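# Lay the folded necktie flat beside the basket

## Task

Lift the folded necktie out of the basket and set it down entirely outside the basket, lying straight and flat on the table with its two halves still stacked one over the other (no bunching, twisting, extra fold-back, or resting on an edge). The block and the ball must be inside the basket, and the basket must sit upright and flat on the table. Finish with both grippers open and moved away from everything.

## Robot and tools

ROBOT. There are two arms, left_arm and right_arm. Each has a parallel gripper, and each base sits on a tilted plate fixed to a shared metal frame behind the arms. A clearance warning treats each plate and its half of the frame as part of that arm. The fingers point along the gripper's +z axis and separate along its y axis. end_effector_position is the point midway between the finger pads, roughly 1 cm short of the fingertips.

FRAMES. The scene frame has its origin at table-top height, midway between the nominal bases. +z is up, +x reaches out over the table, and left_arm is on the +y side. These names do not match image left and right. Every hand pose, hand target and wrist-camera pose is given in that arm's own base frame, not the scene frame. Fixed cameras and the table use the scene frame. The BASES data place left_arm at about (-0.037, +0.279, +0.184) m and right_arm at about (+0.009, -0.267, +0.184) m. Both are tilted, so 'up' in a base frame is not its +z. Reported poses can be a few centimetres off, more so at long reach.

ROW FORMAT. Every row is one flat list of 16 numbers covering both arms, even when only one arm moves. The order is left x, y, z, qw, qx, qy, qz, opening, then the same eight for right. x, y, z is the absolute target position of the gripper in metres, and qw..qz is its absolute target orientation with w first. Both are in that arm's base frame, so each row is a pose, not an offset. Opening runs from -1 (closed) to +1 (fully open, 0.094 m). To keep an arm still, repeat its last reported pose and its opening exactly. To keep an orientation, resend the same quaternion rather than the drifted reading. A 0 opening is a real command, not 'no change'.

execute_actions(actions, cameras). actions is a list of actions. Each action is a list of up to 15 rows, one row per 1/30 s step. If you give fewer rows, the last one repeats until 15 steps have run, so each action lasts 0.5 s. A target more than 0.6 m from the gripper along any of its own axes gets the action refused for both arms. If the first action fails that check, the whole call is refused. An empty actions list just reports state and images.

move(target, speed, blend, opening_speed, blocking, cameras). This drives each gripper in a straight line from its Hand target. target is either one 16-number row or a list of up to 15 rows done in sequence, all within a 10 s cap. speed is in m/s (0.002 to 0.5, default 0.25), and rotation is limited to twice that value in rad/s. blend, in metres, rounds the corners between listed targets. opening_speed is in units per second on the -1..+1 scale, at least 0.2; use a low value when grasping soft things like the tie. With blocking=false the call returns after about 0.5 s while the motion continues, and a new move takes over from the current point. Paths ignore obstacles and the other arm. Faster motion means more lag, overshoot and harder impacts, and aiming past a contact presses harder. Do not route a path near an arm's own base, because its shoulder posture may flip.

The move result adds a 'move:' line giving the outcome (done, off_target, moving, held, fault) and any limits that acted. limits=paced means the command was clipped; limits=held means steps were withheld. Arms the line does not name finished within 10 mm and 2 degrees. done does not mean nothing was touched.

wait(seconds 0 to 10) lets time pass while the last commands hold. stop() brakes a running move. zoom_image(camera, region=[x0,y0,x1,y1] in pixels, at most 504x504) enlarges part of a camera's latest image. read_manual(section="licences") returns licence text only. finished_scene(scene) ends the current scene, given by its number, and cannot be reversed. Before calling it, make sure the goal holds with the robot clear.

CONTROL BEHAVIOUR. On each step the controller limits the command to within 100 mm and 20 degrees of the measured pose. A single action may therefore fall short; check 'Hand target' and send the rest next. Friction and gravity can leave a hand about 1 cm off target in free air, which does not by itself indicate contact.

READINGS. grip_measured uses the opening scale. Empty, it can read up to about 1.6 mm wide. On a firm object it reads a few mm under the object's true width. It follows your command, so it does not reveal the moment of contact. Full squeeze is roughly 50 to 64 N per pad. To release, command well above grip_measured. The last Joint positions value is the finger opening in metres. 'within noise' on Joint velocities means the arm is still. Joint torques include the arm's own weight; joints 1 to 3 wrap sign past ±28 N m. 'Tool commands' shows the current gripper commands. Step position samples appear only for execute_actions.

HEAT. Long holds, stretched-out poses and pushing toward unreachable targets heat the motors. MOTOR HOT appears at 75 °C. At 90 °C the arm folds up and stays idle, and at 100 °C it goes limp. Occasional small disturbances may pull a held item or nudge loose objects.

CAMERAS. Available cameras are cam_high, cam_low, cam_roll_left, cam_roll_right, cam_left_wrist and cam_right_wrist, each 672x504. Wrist camera images may lag while the arm moves. Calibration data (OpenCV K, distortion, world-to-camera transforms) are supplied and are only approximately correct.

AVOID. Do not drop or fling objects, release anything still moving, slam or strike hard, or press the arms or grippers against each other; the clearance check does not guard gripper-to-gripper contact. Do not let anything leave the table, and do not tip the basket. Any arm fault or stop costs time.

Each tool is called after "Emit:" in YAML: its name, and indented under it one key for each argument.

## Session

Emit:
execute_actions:
  actions: []

Scene clock: 0.00 s.
left_arm: end_effector_position=(+0.0845, +0.2105, +0.2513) grip_measured=+1.000 end_effector_quat_wxyz=(+0.605, -0.463, +0.646, +0.039) | right_arm: end_effector_position=(+0.2864, +0.2889, +0.1276) grip_measured=+1.000 end_effector_quat_wxyz=(+0.654, -0.350, +0.645, +0.180)
Joint positions: left_arm=[2.007 0.715 0.711 -0.836 1.207 0.247 0.094] | right_arm=[0.803 1.726 0.315 1.332 0.037 -0.226 0.094]
Joint velocities: within noise
Joint torques (N m): no reading
Heat: left arm: 27 °C; right arm: 27 °C.
Hand target: left_arm +0.0843, +0.2100, +0.2538; +0.607, -0.462, +0.646, +0.041 | right_arm +0.2835, +0.2917, +0.1254; +0.650, -0.358, +0.644, +0.183
Tool commands: left_gripper/opening=+1.0 right_gripper/opening=+1.0
camera_calibration:
cam_left_wrist: T_world_to_cam=[[0.653704, -0.558596, 0.510531, -0.0658484], [-0.179948, -0.770026, -0.61211, 0.367343], [0.735044, 0.30827, -0.603887, 0.111606], [0, 0, 0, 1]] pos_world=[0.0271127, 0.211676, 0.325869]
cam_right_wrist: T_world_to_cam=[[0.691214, -0.69629, 0.193397, -0.0170325], [-0.196817, -0.438894, -0.876719, 0.33877], [0.695332, 0.567937, -0.440411, -0.220098], [0, 0, 0, 1]] pos_world=[0.23149, 0.261826, 0.203366]

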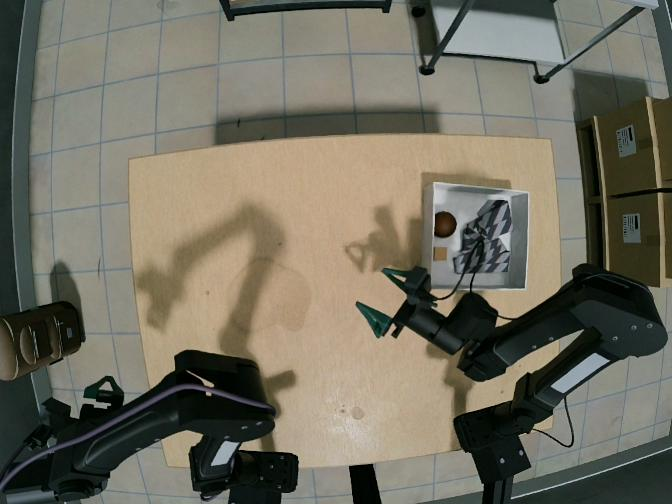

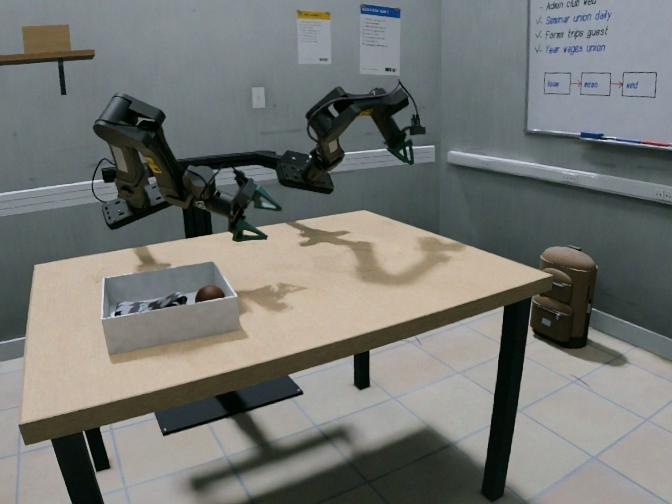

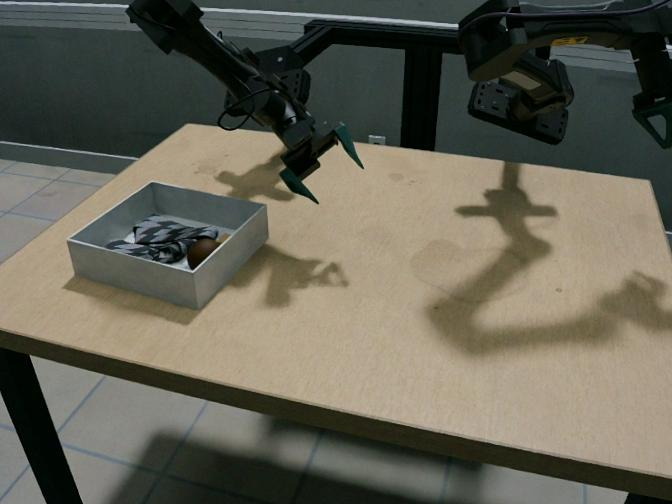

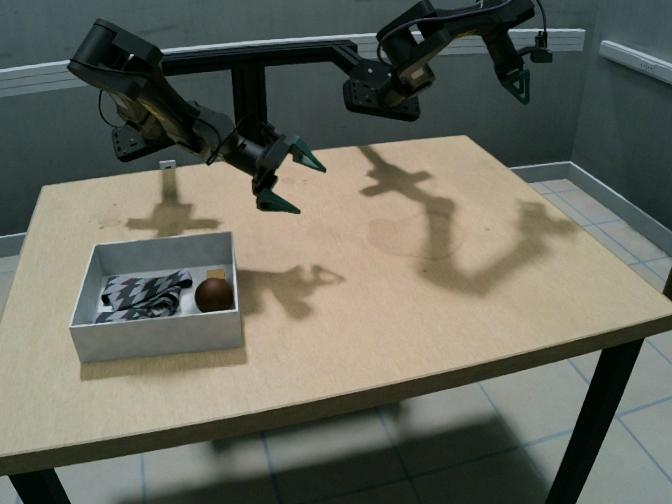

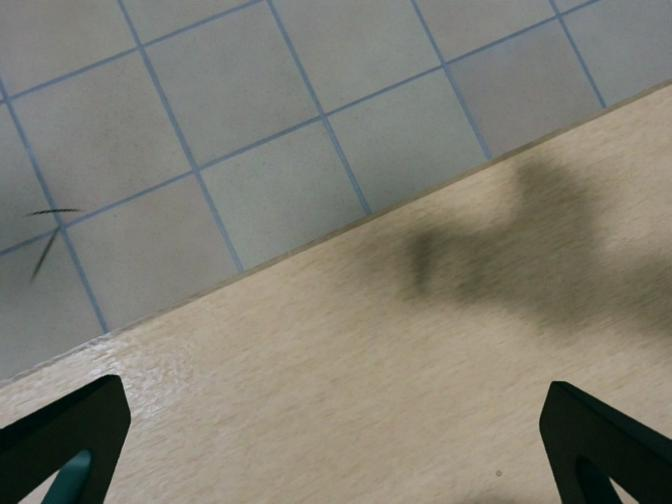

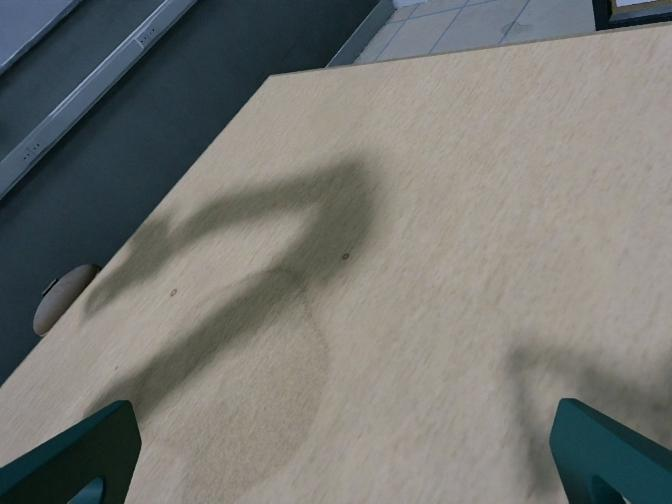

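Emit:
zoom_image:
  camera: "cam_high"
  region: [410, 170, 550, 300]

Emit:
zoom_image:
  camera: "cam_roll_left"
  region: [60, 170, 280, 310]

Emit:
zoom_image:
  camera: "cam_roll_right"
  region: [60, 220, 260, 370]

Scaled by 3.600 from the camera's 672x504 image, which has a finer 960x720 frame.

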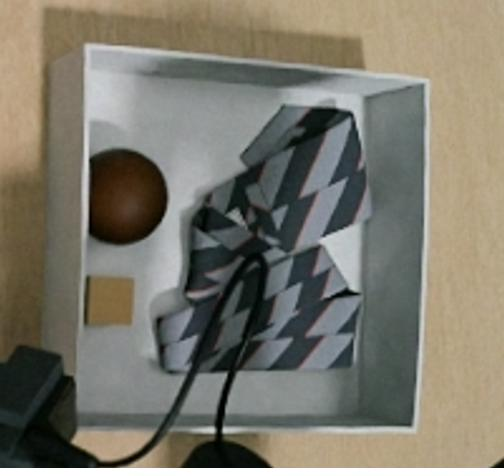

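Scaled by 2.291 from the camera's 672x504 image, which has a finer 960x720 frame.

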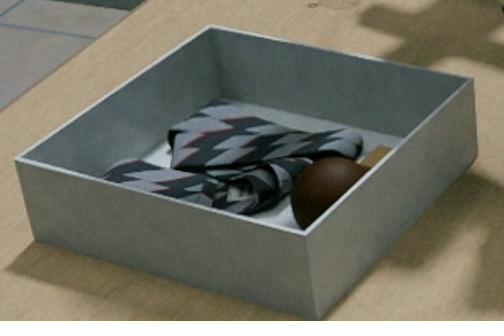

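Scaled by 2.520 from the camera's 672x504 image, which has a finer 960x720 frame.

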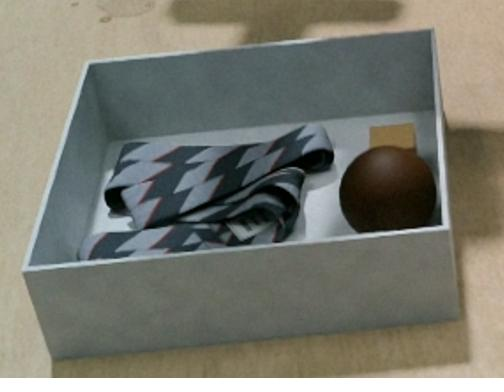

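Emit:
move:
  target:
    - [0.0843,0.2100,0.2538,0.607,-0.462,0.646,0.041,1,0.2298,0.0541,0.3803,0.371,-0.005,0.916,-0.154,1]
  speed: 0.25

Scene clock: 10.97 s.
left_arm: end_effector_position=(+0.0845, +0.2105, +0.2513) grip_measured=+1.000 end_effector_quat_wxyz=(+0.605, -0.463, +0.646, +0.039) | right_arm: end_effector_position=(+0.2336, +0.0571, +0.3762) grip_measured=+1.000 end_effector_quat_wxyz=(+0.413, -0.021, +0.902, -0.124)
Joint positions: left_arm=[2.007 0.715 0.711 -0.836 1.207 0.247 0.094] | right_arm=[0.746 1.2 1.768 -1.559 0.721 0.475 0.094]
Joint velocities: within noise
Joint torques (N m): left_arm=[0.47 0.5 3.75 0.97 0.14 0] | right_arm=[1.37 -5.86 6.05 0.65 -0.07 -0.07]
Heat: left arm: 27 °C; right arm: 27 °C.
Hand target: left_arm +0.0843, +0.2100, +0.2537; +0.607, -0.462, +0.646, +0.041 | right_arm +0.2303, +0.0538, +0.3799; +0.413, -0.024, +0.902, -0.123
Off the commanded pose: left_arm 0.003 m, 0 deg | right_arm 0.006 m, 6 deg.
joint sent to its limit (right arm) — joint 4 (wrist pitch), lower limit. The joint targets are off in orientation, not in position.
move: off_target (right_arm)
camera_calibration:
cam_left_wrist: T_world_to_cam=[[0.653704, -0.558596, 0.510531, -0.0658484], [-0.179948, -0.770026, -0.61211, 0.367343], [0.735044, 0.30827, -0.603887, 0.111606], [0, 0, 0, 1]] pos_world=[0.0271127, 0.211676, 0.325869]
cam_right_wrist: T_world_to_cam=[[-0.0857625, -0.972686, 0.215702, -0.00115892], [-0.889685, -0.0226806, -0.456011, 0.424444], [0.448448, -0.231016, -0.863439, 0.320161], [0, 0, 0, 1]] pos_world=[0.233946, 0.0824616, 0.47024]

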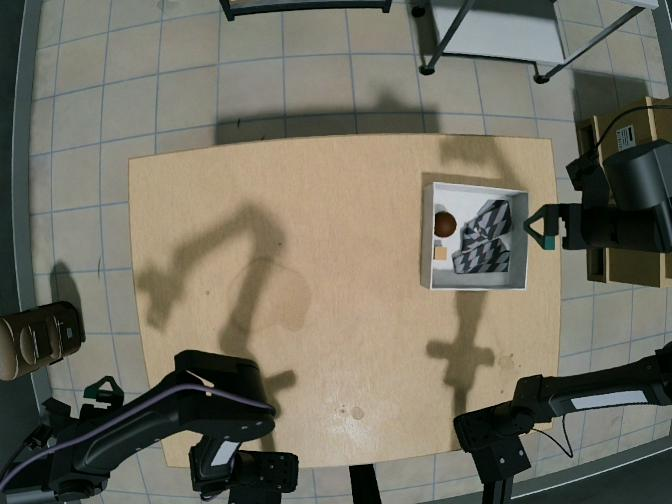

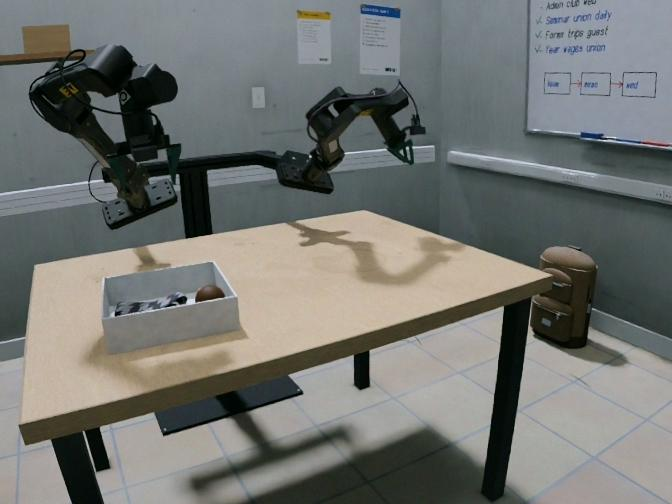

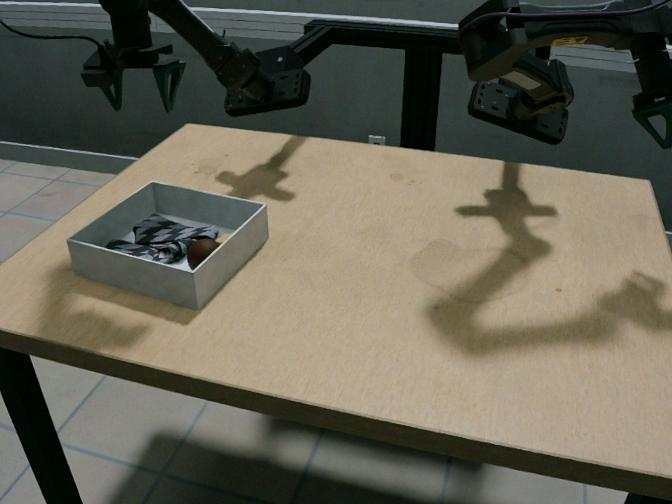

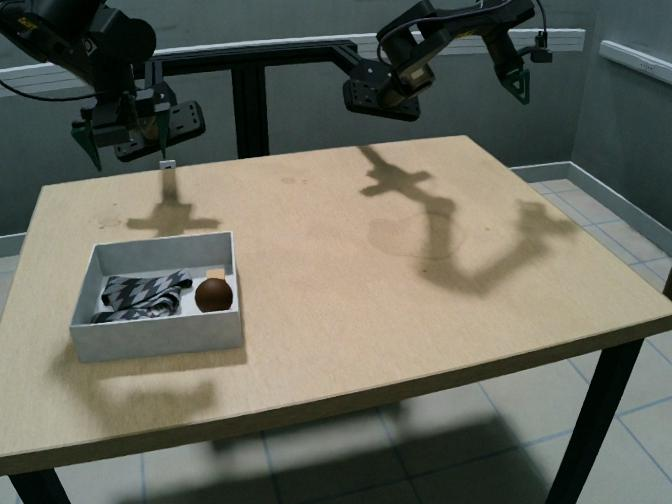

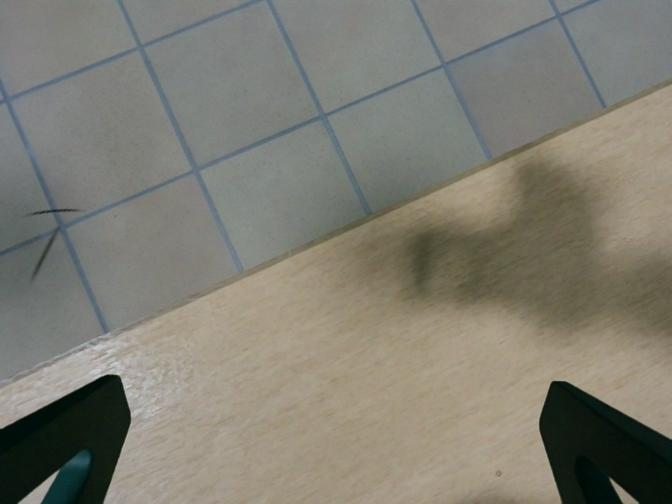

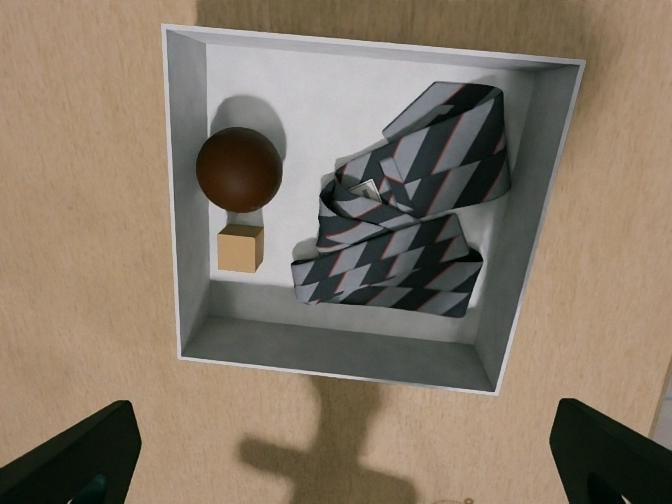

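Emit:
zoom_image:
  camera: "cam_right_wrist"
  region: [260, 50, 560, 340]

Scaled by 1.680 from the camera's 672x504 image, which has a finer 960x720 frame.

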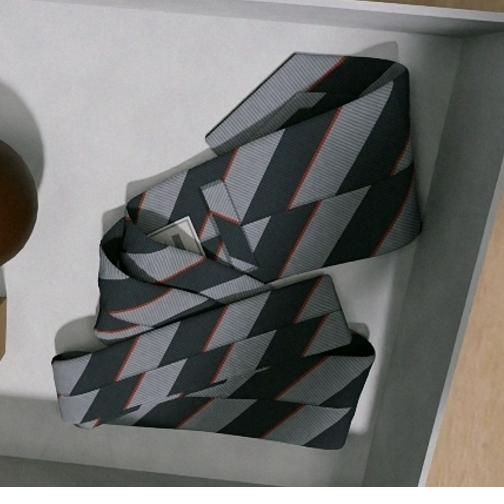

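Emit:
move:
  target:
    - [0.0843,0.2100,0.2538,0.607,-0.462,0.646,0.041,0,0.3297,-0.0082,0.3143,0.371,-0.005,0.916,-0.154,0.3]
  speed: 0.2
  cameras: ["cam_right_wrist","cam_roll_left","cam_high"]

Emit:
zoom_image:
  camera: "cam_right_wrist"
  region: [150, 0, 600, 504]

Scene clock: 32.43 s.
left_arm: end_effector_position=(+0.0845, +0.2105, +0.2513) grip_measured=+0.002 end_effector_quat_wxyz=(+0.605, -0.463, +0.646, +0.039) | right_arm: end_effector_position=(+0.3246, -0.0085, +0.3218) grip_measured=+0.302 end_effector_quat_wxyz=(+0.378, +0.001, +0.913, -0.153)
Joint positions: left_arm=[2.007 0.715 0.711 -0.836 1.207 0.247 0.047] | right_arm=[0.198 1.253 1.52 -1.088 0.423 0.031 0.061]
Joint velocities: within noise
Joint torques (N m): left_arm=[0.47 0.5 3.75 0.97 0.14 -0.01] | right_arm=[1.26 -8.53 4.62 0.83 -0.07 -0.08]
Heat: left arm: 28 °C; right arm: 27 °C.
Hand target: left_arm +0.0843, +0.2100, +0.2537; +0.607, -0.462, +0.646, +0.041 | right_arm +0.3295, -0.0082, +0.3143; +0.371, -0.005, +0.916, -0.154
Off the commanded pose: left_arm 0.003 m, 0 deg | right_arm 0.009 m, 1 deg.
move: done
camera_calibration:
cam_right_wrist: T_world_to_cam=[[-0.141366, -0.956437, 0.25543, -0.0400278], [-0.916843, 0.0291733, -0.398182, 0.46975], [0.373384, -0.290479, -0.881026, 0.246783], [0, 0, 0, 1]] pos_world=[0.332883, 0.019697, 0.414692]
Images, in order (width x height): cam_high 672x504, cam_roll_left 672x504, cam_right_wrist 672x504.

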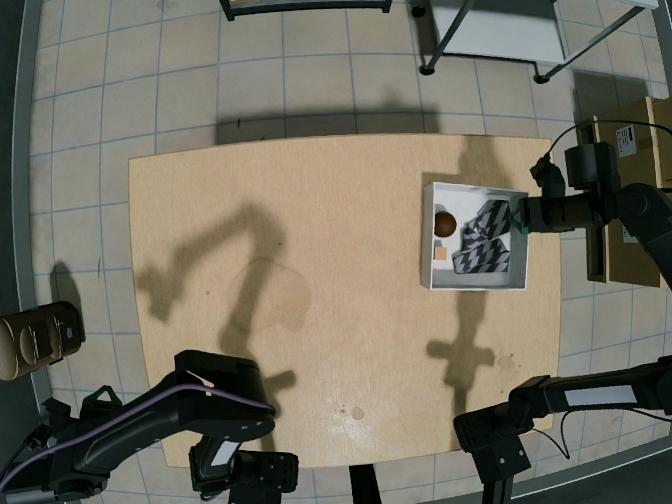

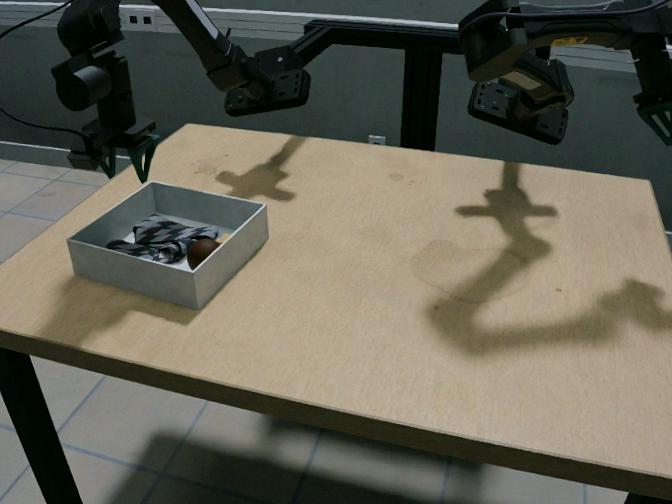

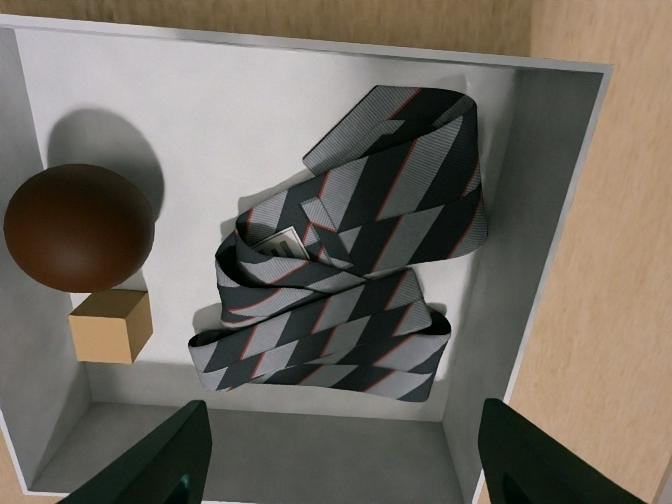

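Scaled by 1.000.

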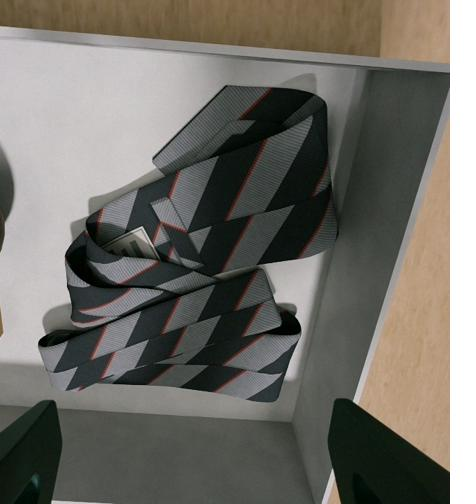

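Emit:
zoom_image:
  camera: "cam_roll_left"
  region: [90, 190, 250, 290]

Emit:
zoom_image:
  camera: "cam_right_wrist"
  region: [170, 230, 470, 430]

Scaled by 3.150 from the camera's 672x504 image, which has a finer 960x720 frame.

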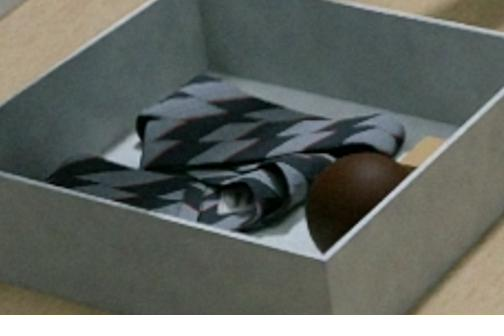

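Scaled by 1.680 from the camera's 672x504 image, which has a finer 960x720 frame.

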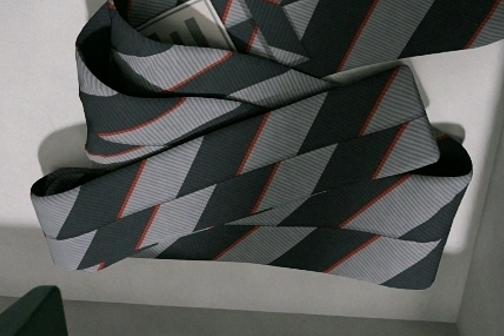

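Emit:
move:
  target:
    - [0.0843,0.2100,0.2538,0.607,-0.462,0.646,0.041,0,0.3137,-0.0479,0.2850,-0.1104,0.7200,-0.5663,0.3862,0.15]
  speed: 0.4
  cameras: ["cam_right_wrist","cam_roll_left","cam_high"]

Scene clock: 57.17 s.
left_arm: end_effector_position=(+0.0845, +0.2105, +0.2513) grip_measured=+0.002 end_effector_quat_wxyz=(+0.605, -0.463, +0.646, +0.039) | right_arm: end_effector_position=(+0.3180, -0.0488, +0.2846) grip_measured=+0.151 end_effector_quat_wxyz=(-0.104, +0.718, -0.571, +0.384)
Joint positions: left_arm=[2.007 0.715 0.711 -0.836 1.207 0.247 0.047] | right_arm=[0.009 1.165 1.313 -0.944 0.3 -1.911 0.054]
Joint velocities: within noise
Joint torques (N m): left_arm=[0.49 0.51 3.75 0.98 0.14 0] | right_arm=[0.66 -11.82 4.14 0.7 -0.08 -0.07]
Heat: left arm: 28 °C; right arm: 27 °C.
Hand target: left_arm +0.0843, +0.2100, +0.2537; +0.607, -0.462, +0.646, +0.041 | right_arm +0.3138, -0.0479, +0.2850; -0.110, +0.720, -0.566, +0.386
Off the commanded pose: left_arm 0.003 m, 0 deg | right_arm 0.004 m, 1 deg.
move: done
camera_calibration:
cam_right_wrist: T_world_to_cam=[[0.741019, 0.295118, 0.603155, -0.388455], [-0.227267, -0.735004, 0.638842, -0.101627], [0.631855, -0.610471, -0.477581, -0.00782067], [0, 0, 0, 1]] pos_world=[0.269698, 0.0351696, 0.295487]
Images, in order (width x height): cam_high 672x504, cam_roll_left 672x504, cam_right_wrist 672x504.

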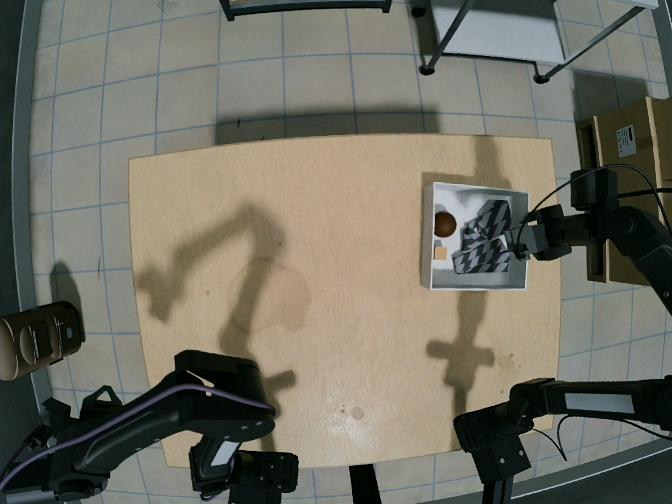

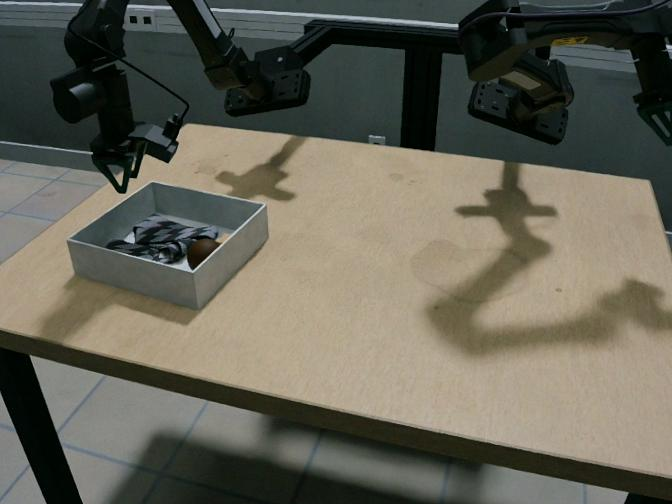

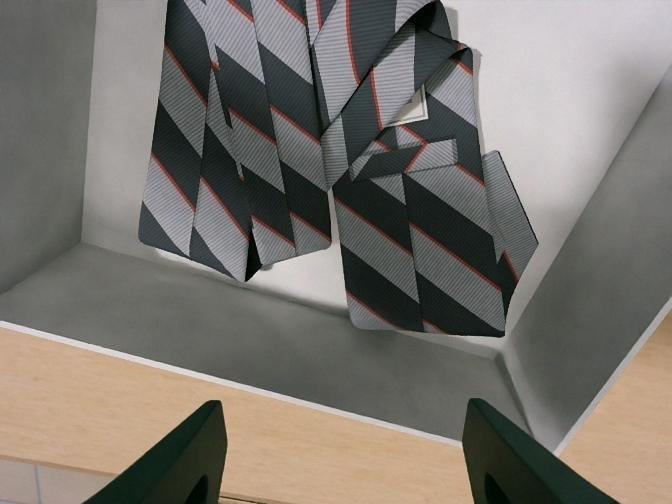

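Emit:
move:
  target:
    - [0.0843,0.2100,0.2538,0.607,-0.462,0.646,0.041,0,0.3370,-0.0525,0.2291,-0.1104,0.7200,-0.5663,0.3862,0.15]
  speed: 0.2
  cameras: ["cam_right_wrist","cam_roll_left","cam_roll_right"]

Scene clock: 67.90 s.
left_arm: end_effector_position=(+0.0845, +0.2105, +0.2513) grip_measured=+0.002 end_effector_quat_wxyz=(+0.605, -0.463, +0.646, +0.039) | right_arm: end_effector_position=(+0.3365, -0.0532, +0.2375) grip_measured=+0.151 end_effector_quat_wxyz=(-0.113, +0.712, -0.570, +0.395)
Joint positions: left_arm=[2.007 0.715 0.711 -0.836 1.207 0.247 0.047] | right_arm=[-0.013 1.159 1.093 -0.696 0.284 -1.927 0.054]
Joint velocities: within noise
Joint torques (N m): left_arm=[0.46 0.5 3.77 0.97 0.14 0] | right_arm=[0.77 -8.44 3.79 0.76 -0.11 -0.07]
Heat: left arm: 28 °C; right arm: 30 °C.
Hand target: left_arm +0.0843, +0.2100, +0.2537; +0.607, -0.462, +0.646, +0.041 | right_arm +0.3368, -0.0525, +0.2291; -0.110, +0.720, -0.566, +0.386
Off the commanded pose: left_arm 0.003 m, 0 deg | right_arm 0.008 m, 1 deg.
move: done
camera_calibration:
cam_right_wrist: T_world_to_cam=[[0.722895, 0.295711, 0.624482, -0.371411], [-0.24515, -0.735227, 0.631936, -0.0629418], [0.646007, -0.609915, -0.458999, -0.0539471], [0, 0, 0, 1]] pos_world=[0.287911, 0.0306508, 0.246953]
Images, in order (width x height): cam_roll_left 672x504, cam_roll_right 672x504, cam_right_wrist 672x504.

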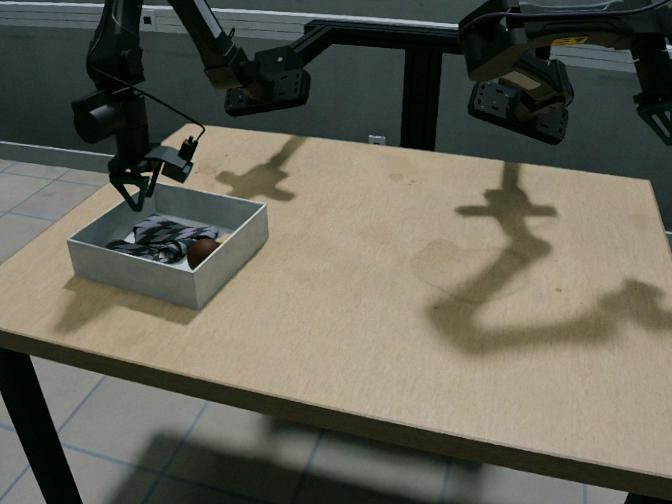

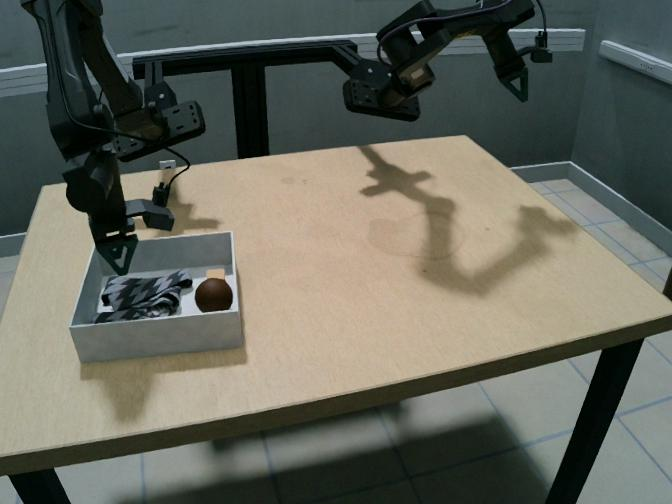

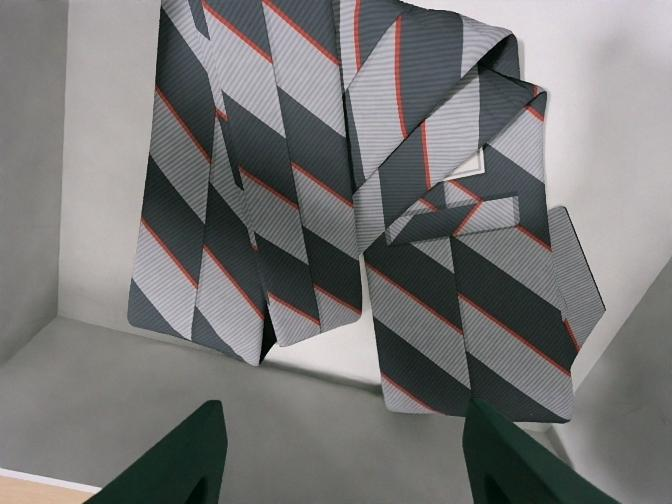

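Emit:
execute_actions:
  actions: []

Scene clock: 87.97 s.
left_arm: end_effector_position=(+0.0845, +0.2105, +0.2513) grip_measured=+0.002 end_effector_quat_wxyz=(+0.605, -0.463, +0.646, +0.039) | right_arm: end_effector_position=(+0.3367, -0.0532, +0.2376) grip_measured=+0.151 end_effector_quat_wxyz=(-0.113, +0.712, -0.569, +0.395)
Joint positions: left_arm=[2.007 0.715 0.711 -0.836 1.207 0.247 0.047] | right_arm=[-0.013 1.159 1.093 -0.696 0.284 -1.928 0.054]
Joint velocities: within noise
Joint torques (N m): left_arm=[0.46 0.5 3.75 0.97 0.14 0] | right_arm=[0.76 -8.39 3.84 0.76 -0.11 -0.07]
Heat: left arm: 28 °C; right arm: 28 °C.
Hand target: left_arm +0.0843, +0.2100, +0.2537; +0.607, -0.462, +0.646, +0.041 | right_arm +0.3368, -0.0525, +0.2291; -0.110, +0.720, -0.566, +0.386
Tool commands: left_gripper/opening=+0.0 right_gripper/opening=+0.15
Off the commanded pose: left_arm 0.003 m, 0 deg | right_arm 0.009 m, 1 deg.
camera_calibration:
cam_left_wrist: T_world_to_cam=[[0.653704, -0.558596, 0.510531, -0.0658484], [-0.179948, -0.770026, -0.61211, 0.367343], [0.735044, 0.30827, -0.603887, 0.111606], [0, 0, 0, 1]] pos_world=[0.0271127, 0.211676, 0.325869]
cam_right_wrist: T_world_to_cam=[[0.722413, 0.296065, 0.624873, -0.371497], [-0.245376, -0.735116, 0.631977, -0.0629235], [0.64646, -0.609877, -0.45841, -0.0542597], [0, 0, 0, 1]] pos_world=[0.288011, 0.0306394, 0.247031]

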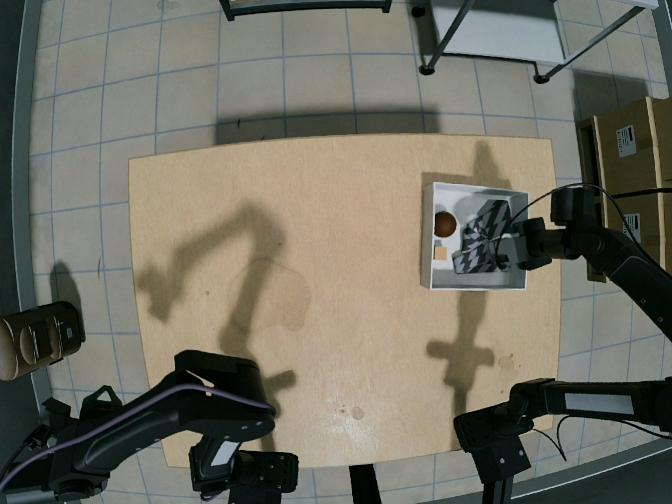

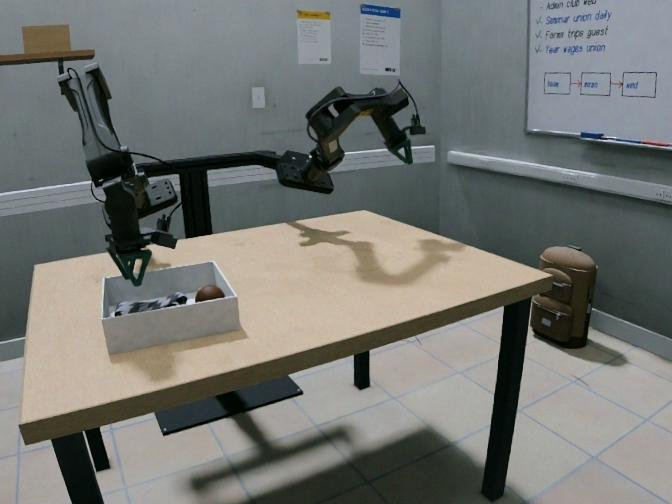

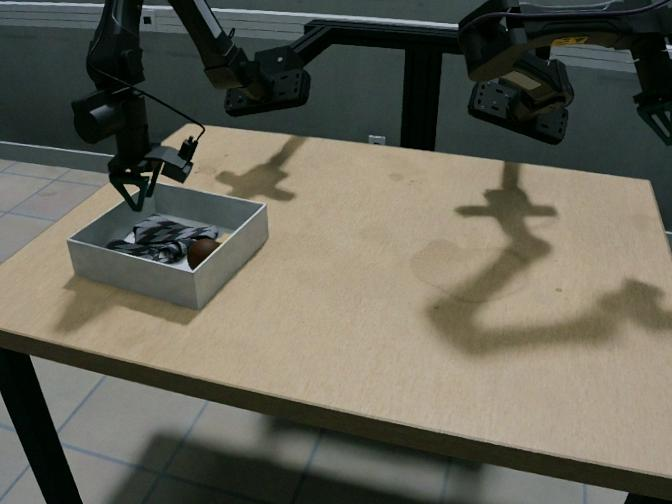

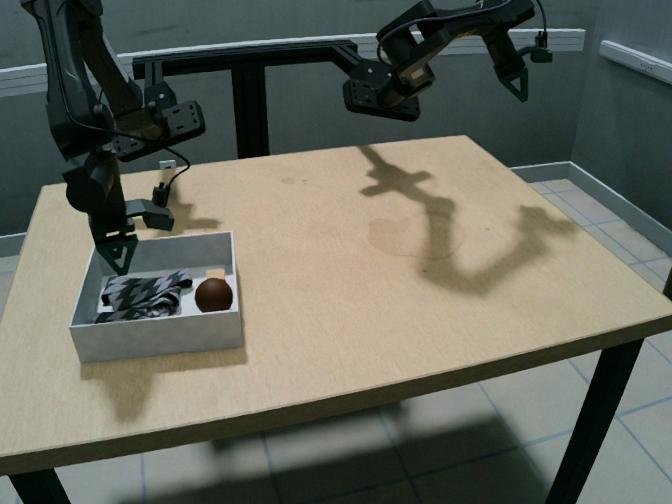

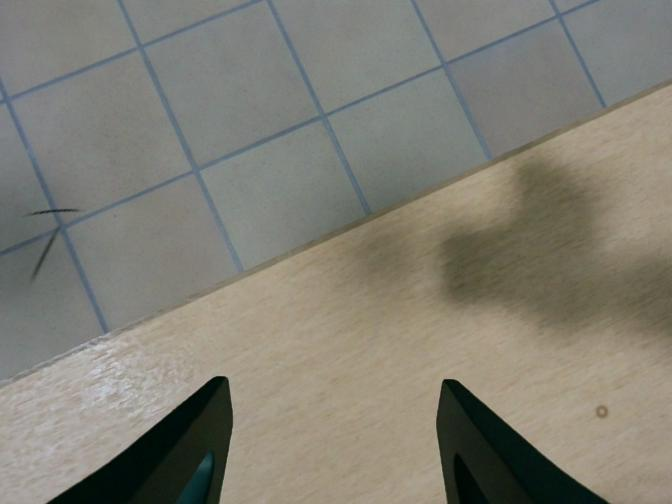

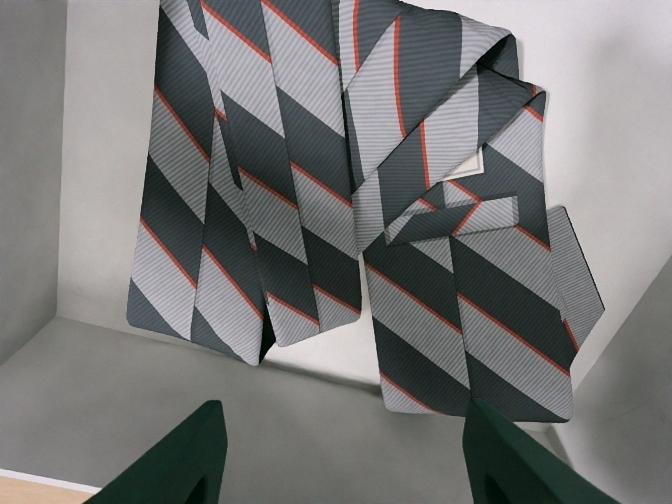

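Emit:
move:
  target: [0.0843,0.2100,0.2538,0.607,-0.462,0.646,0.041,0.0,0.3549,-0.0585,0.1978,-0.1104,0.7200,-0.5663,0.3862,0.0]
  speed: 0.1
  cameras: ["cam_right_wrist","cam_roll_right"]

Scene clock: 97.80 s.
left_arm: end_effector_position=(+0.0845, +0.2105, +0.2513) grip_measured=+0.002 end_effector_quat_wxyz=(+0.605, -0.463, +0.646, +0.039) | right_arm: end_effector_position=(+0.3536, -0.0590, +0.2098) grip_measured=+0.001 end_effector_quat_wxyz=(-0.116, +0.710, -0.569, +0.399)
Joint positions: left_arm=[2.007 0.715 0.711 -0.836 1.207 0.247 0.047] | right_arm=[-0.037 1.206 1.002 -0.543 0.266 -1.945 0.047]
Joint velocities: within noise
Joint torques (N m): left_arm=[0.46 0.5 3.75 0.98 0.14 0] | right_arm=[0.73 -7.46 3.56 0.8 -0.13 -0.07]
Heat: left arm: 28 °C; right arm: 28 °C.
Hand target: left_arm +0.0843, +0.2100, +0.2537; +0.607, -0.462, +0.646, +0.041 | right_arm +0.3545, -0.0584, +0.1979; -0.110, +0.720, -0.566, +0.386
Off the commanded pose: left_arm 0.003 m, 0 deg | right_arm 0.012 m, 2 deg.
move: off_target (right_arm)
camera_calibration:
cam_right_wrist: T_world_to_cam=[[0.71621, 0.29663, 0.631707, -0.36387], [-0.251274, -0.734859, 0.629955, -0.04288], [0.651079, -0.609912, -0.451778, -0.0844976], [0, 0, 0, 1]] pos_world=[0.304848, 0.0248881, 0.218698]
Images, in order (width x height): cam_roll_right 672x504, cam_right_wrist 672x504.

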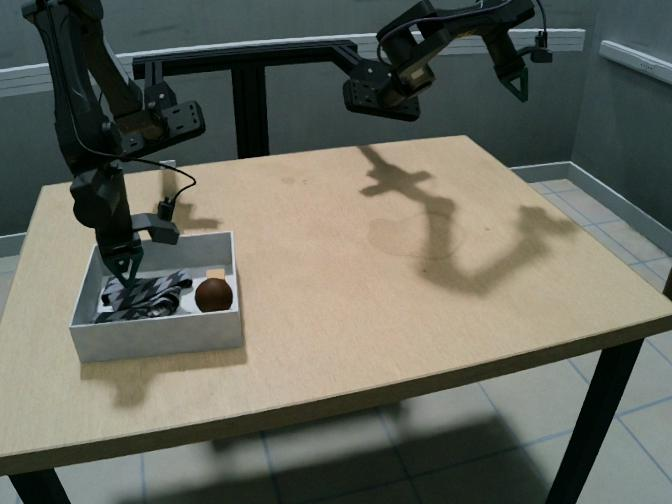

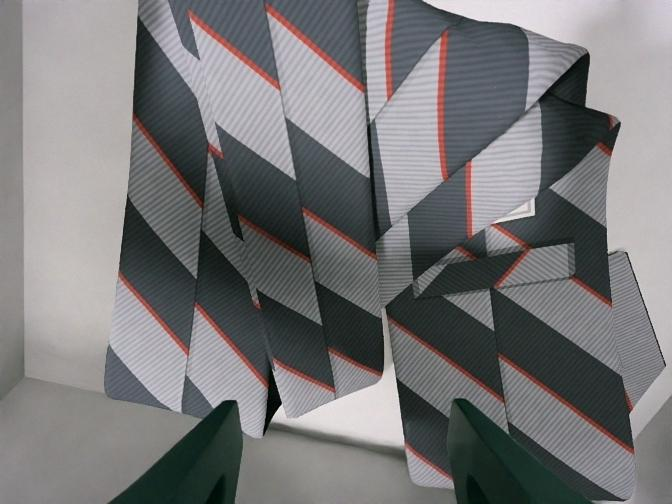

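Emit:
move:
  target: [0.0843,0.2100,0.2538,0.607,-0.462,0.646,0.041,0.0,0.3607,-0.0650,0.1784,-0.1104,0.7200,-0.5663,0.3862,0.08]
  speed: 0.08
  cameras: ["cam_right_wrist"]

Emit:
zoom_image:
  camera: "cam_right_wrist"
  region: [100, 200, 604, 504]

Scene clock: 103.90 s.
left_arm: end_effector_position=(+0.0845, +0.2105, +0.2513) grip_measured=+0.002 end_effector_quat_wxyz=(+0.605, -0.463, +0.646, +0.039) | right_arm: end_effector_position=(+0.3601, -0.0656, +0.1916) grip_measured=+0.078 end_effector_quat_wxyz=(-0.116, +0.710, -0.568, +0.400)
Joint positions: left_arm=[2.007 0.715 0.711 -0.836 1.207 0.247 0.047] | right_arm=[-0.063 1.231 0.943 -0.452 0.247 -1.964 0.051]
Joint velocities: within noise
Joint torques (N m): left_arm=[0.47 0.5 3.74 0.97 0.14 -0.01] | right_arm=[0.8 -7.2 3.14 0.8 -0.11 -0.07]
Heat: left arm: 28 °C; right arm: 28 °C.
Hand target: left_arm +0.0843, +0.2100, +0.2537; +0.607, -0.462, +0.646, +0.041 | right_arm +0.3603, -0.0649, +0.1786; -0.111, +0.720, -0.566, +0.386
Off the commanded pose: left_arm 0.003 m, 0 deg | right_arm 0.013 m, 2 deg.
move: off_target (right_arm)
camera_calibration:
cam_right_wrist: T_world_to_cam=[[0.714749, 0.296892, 0.633237, -0.354763], [-0.253065, -0.734285, 0.629908, -0.0339052], [0.651991, -0.610476, -0.449696, -0.10171], [0, 0, 0, 1]] pos_world=[0.3113, 0.0183384, 0.200267]
Images, in order (width x height): cam_right_wrist 672x504.

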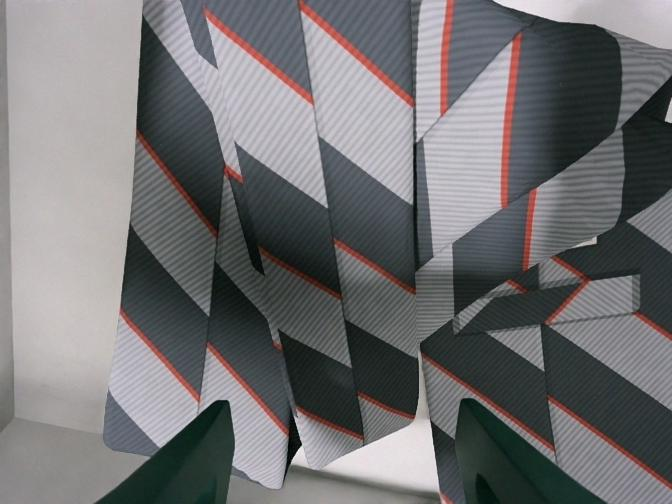

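Scaled by 1.000.

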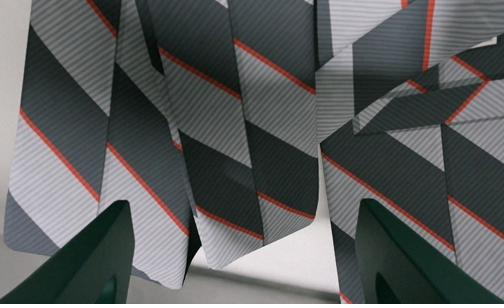

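Emit:
move:
  target: [0.0843,0.2100,0.2538,0.607,-0.462,0.646,0.041,0.0,0.3619,-0.0544,0.1716,-0.1104,0.7200,-0.5663,0.3862,-0.1]
  speed: 0.08
  cameras: ["cam_right_wrist","cam_roll_right"]

Scene clock: 115.00 s.
left_arm: end_effector_position=(+0.0845, +0.2105, +0.2513) grip_measured=+0.002 end_effector_quat_wxyz=(+0.605, -0.463, +0.646, +0.039) | right_arm: end_effector_position=(+0.3615, -0.0572, +0.1851) grip_measured=-0.098 end_effector_quat_wxyz=(-0.116, +0.715, -0.563, +0.399)
Joint positions: left_arm=[2.007 0.715 0.711 -0.836 1.207 0.247 0.047] | right_arm=[-0.032 1.237 0.924 -0.432 0.264 -1.956 0.042]
Joint velocities: within noise
Joint torques (N m): left_arm=[0.47 0.5 3.75 0.97 0.14 0] | right_arm=[2.19 -6.99 2.99 0.8 0.04 0.17]
Heat: left arm: 28 °C; right arm: 27 °C.
Hand target: left_arm +0.0843, +0.2100, +0.2537; +0.607, -0.462, +0.646, +0.041 | right_arm +0.3614, -0.0544, +0.1718; -0.110, +0.720, -0.566, +0.386
Off the commanded pose: left_arm 0.003 m, 0 deg | right_arm 0.014 m, 2 deg.
move: off_target (right_arm)
camera_calibration:
cam_right_wrist: T_world_to_cam=[[0.713021, 0.310249, 0.628766, -0.351983], [-0.240147, -0.734469, 0.634732, -0.0288916], [0.658734, -0.603574, -0.449186, -0.102539], [0, 0, 0, 1]] pos_world=[0.311579, 0.0260922, 0.193594]
Images, in order (width x height): cam_roll_right 672x504, cam_right_wrist 672x504.

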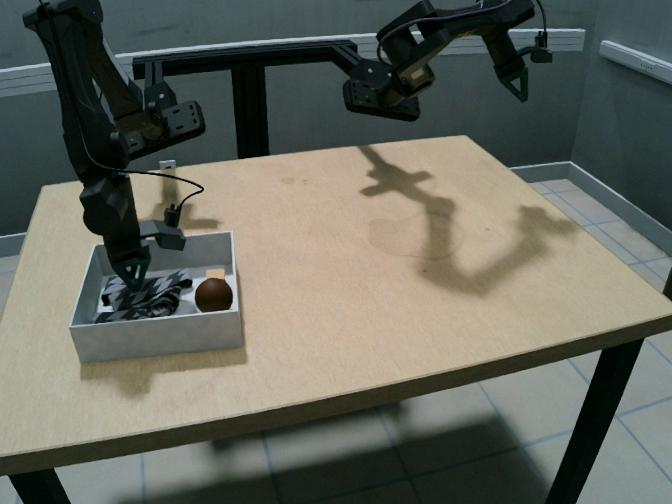

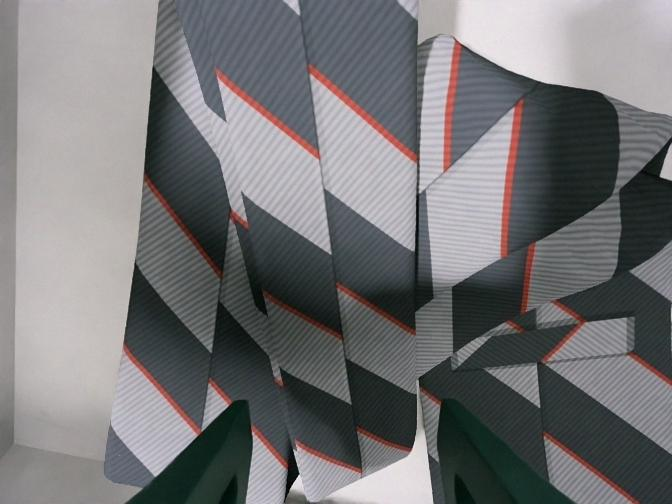

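Emit:
move:
  target: [0.0843,0.2100,0.2538,0.607,-0.462,0.646,0.041,0.0,0.3779,-0.0633,0.1623,-0.1104,0.7200,-0.5663,0.3862,-0.1]
  speed: 0.06
  cameras: ["cam_right_wrist","cam_roll_right"]

Scene clock: 120.10 s.
left_arm: end_effector_position=(+0.0845, +0.2105, +0.2513) grip_measured=+0.002 end_effector_quat_wxyz=(+0.605, -0.463, +0.646, +0.039) | right_arm: end_effector_position=(+0.3757, -0.0638, +0.1713) grip_measured=-0.098 end_effector_quat_wxyz=(-0.113, +0.712, -0.569, +0.396)
Joint positions: left_arm=[2.007 0.715 0.711 -0.836 1.207 0.247 0.047] | right_arm=[-0.052 1.309 0.924 -0.366 0.256 -1.956 0.042]
Joint velocities: within noise
Joint torques (N m): left_arm=[0.47 0.5 3.75 0.97 0.14 -0.01] | right_arm=[1.07 -7.31 3.66 0.79 -0.11 -0.08]
Heat: left arm: 28 °C; right arm: 27 °C.
Hand target: left_arm +0.0843, +0.2100, +0.2537; +0.607, -0.462, +0.646, +0.041 | right_arm +0.3776, -0.0632, +0.1624; -0.110, +0.720, -0.566, +0.386
Off the commanded pose: left_arm 0.003 m, 0 deg | right_arm 0.009 m, 2 deg.
move: done
camera_calibration:
cam_right_wrist: T_world_to_cam=[[0.721271, 0.296603, 0.625934, -0.354825], [-0.246646, -0.734462, 0.632243, -0.0186745], [0.64725, -0.610404, -0.45659, -0.117022], [0, 0, 0, 1]] pos_world=[0.327061, 0.0200962, 0.180473]
Images, in order (width x height): cam_roll_right 672x504, cam_right_wrist 672x504.

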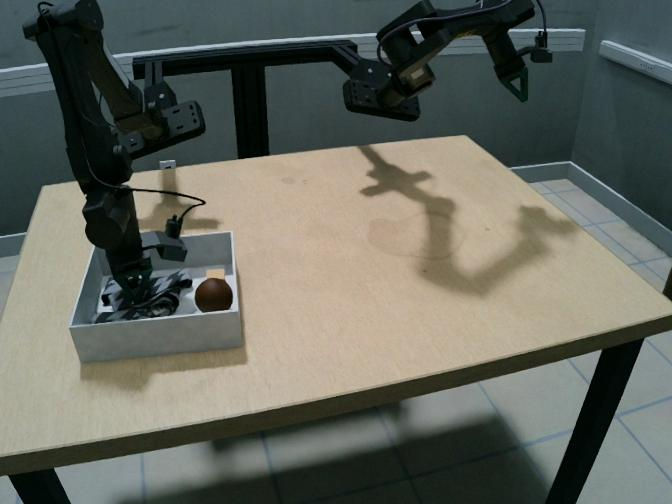

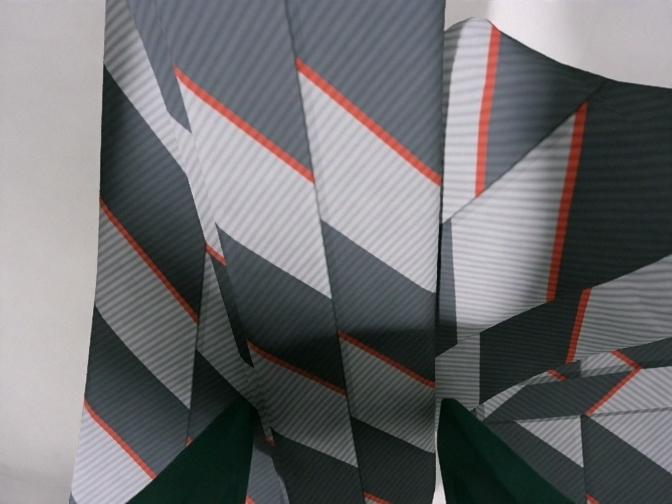

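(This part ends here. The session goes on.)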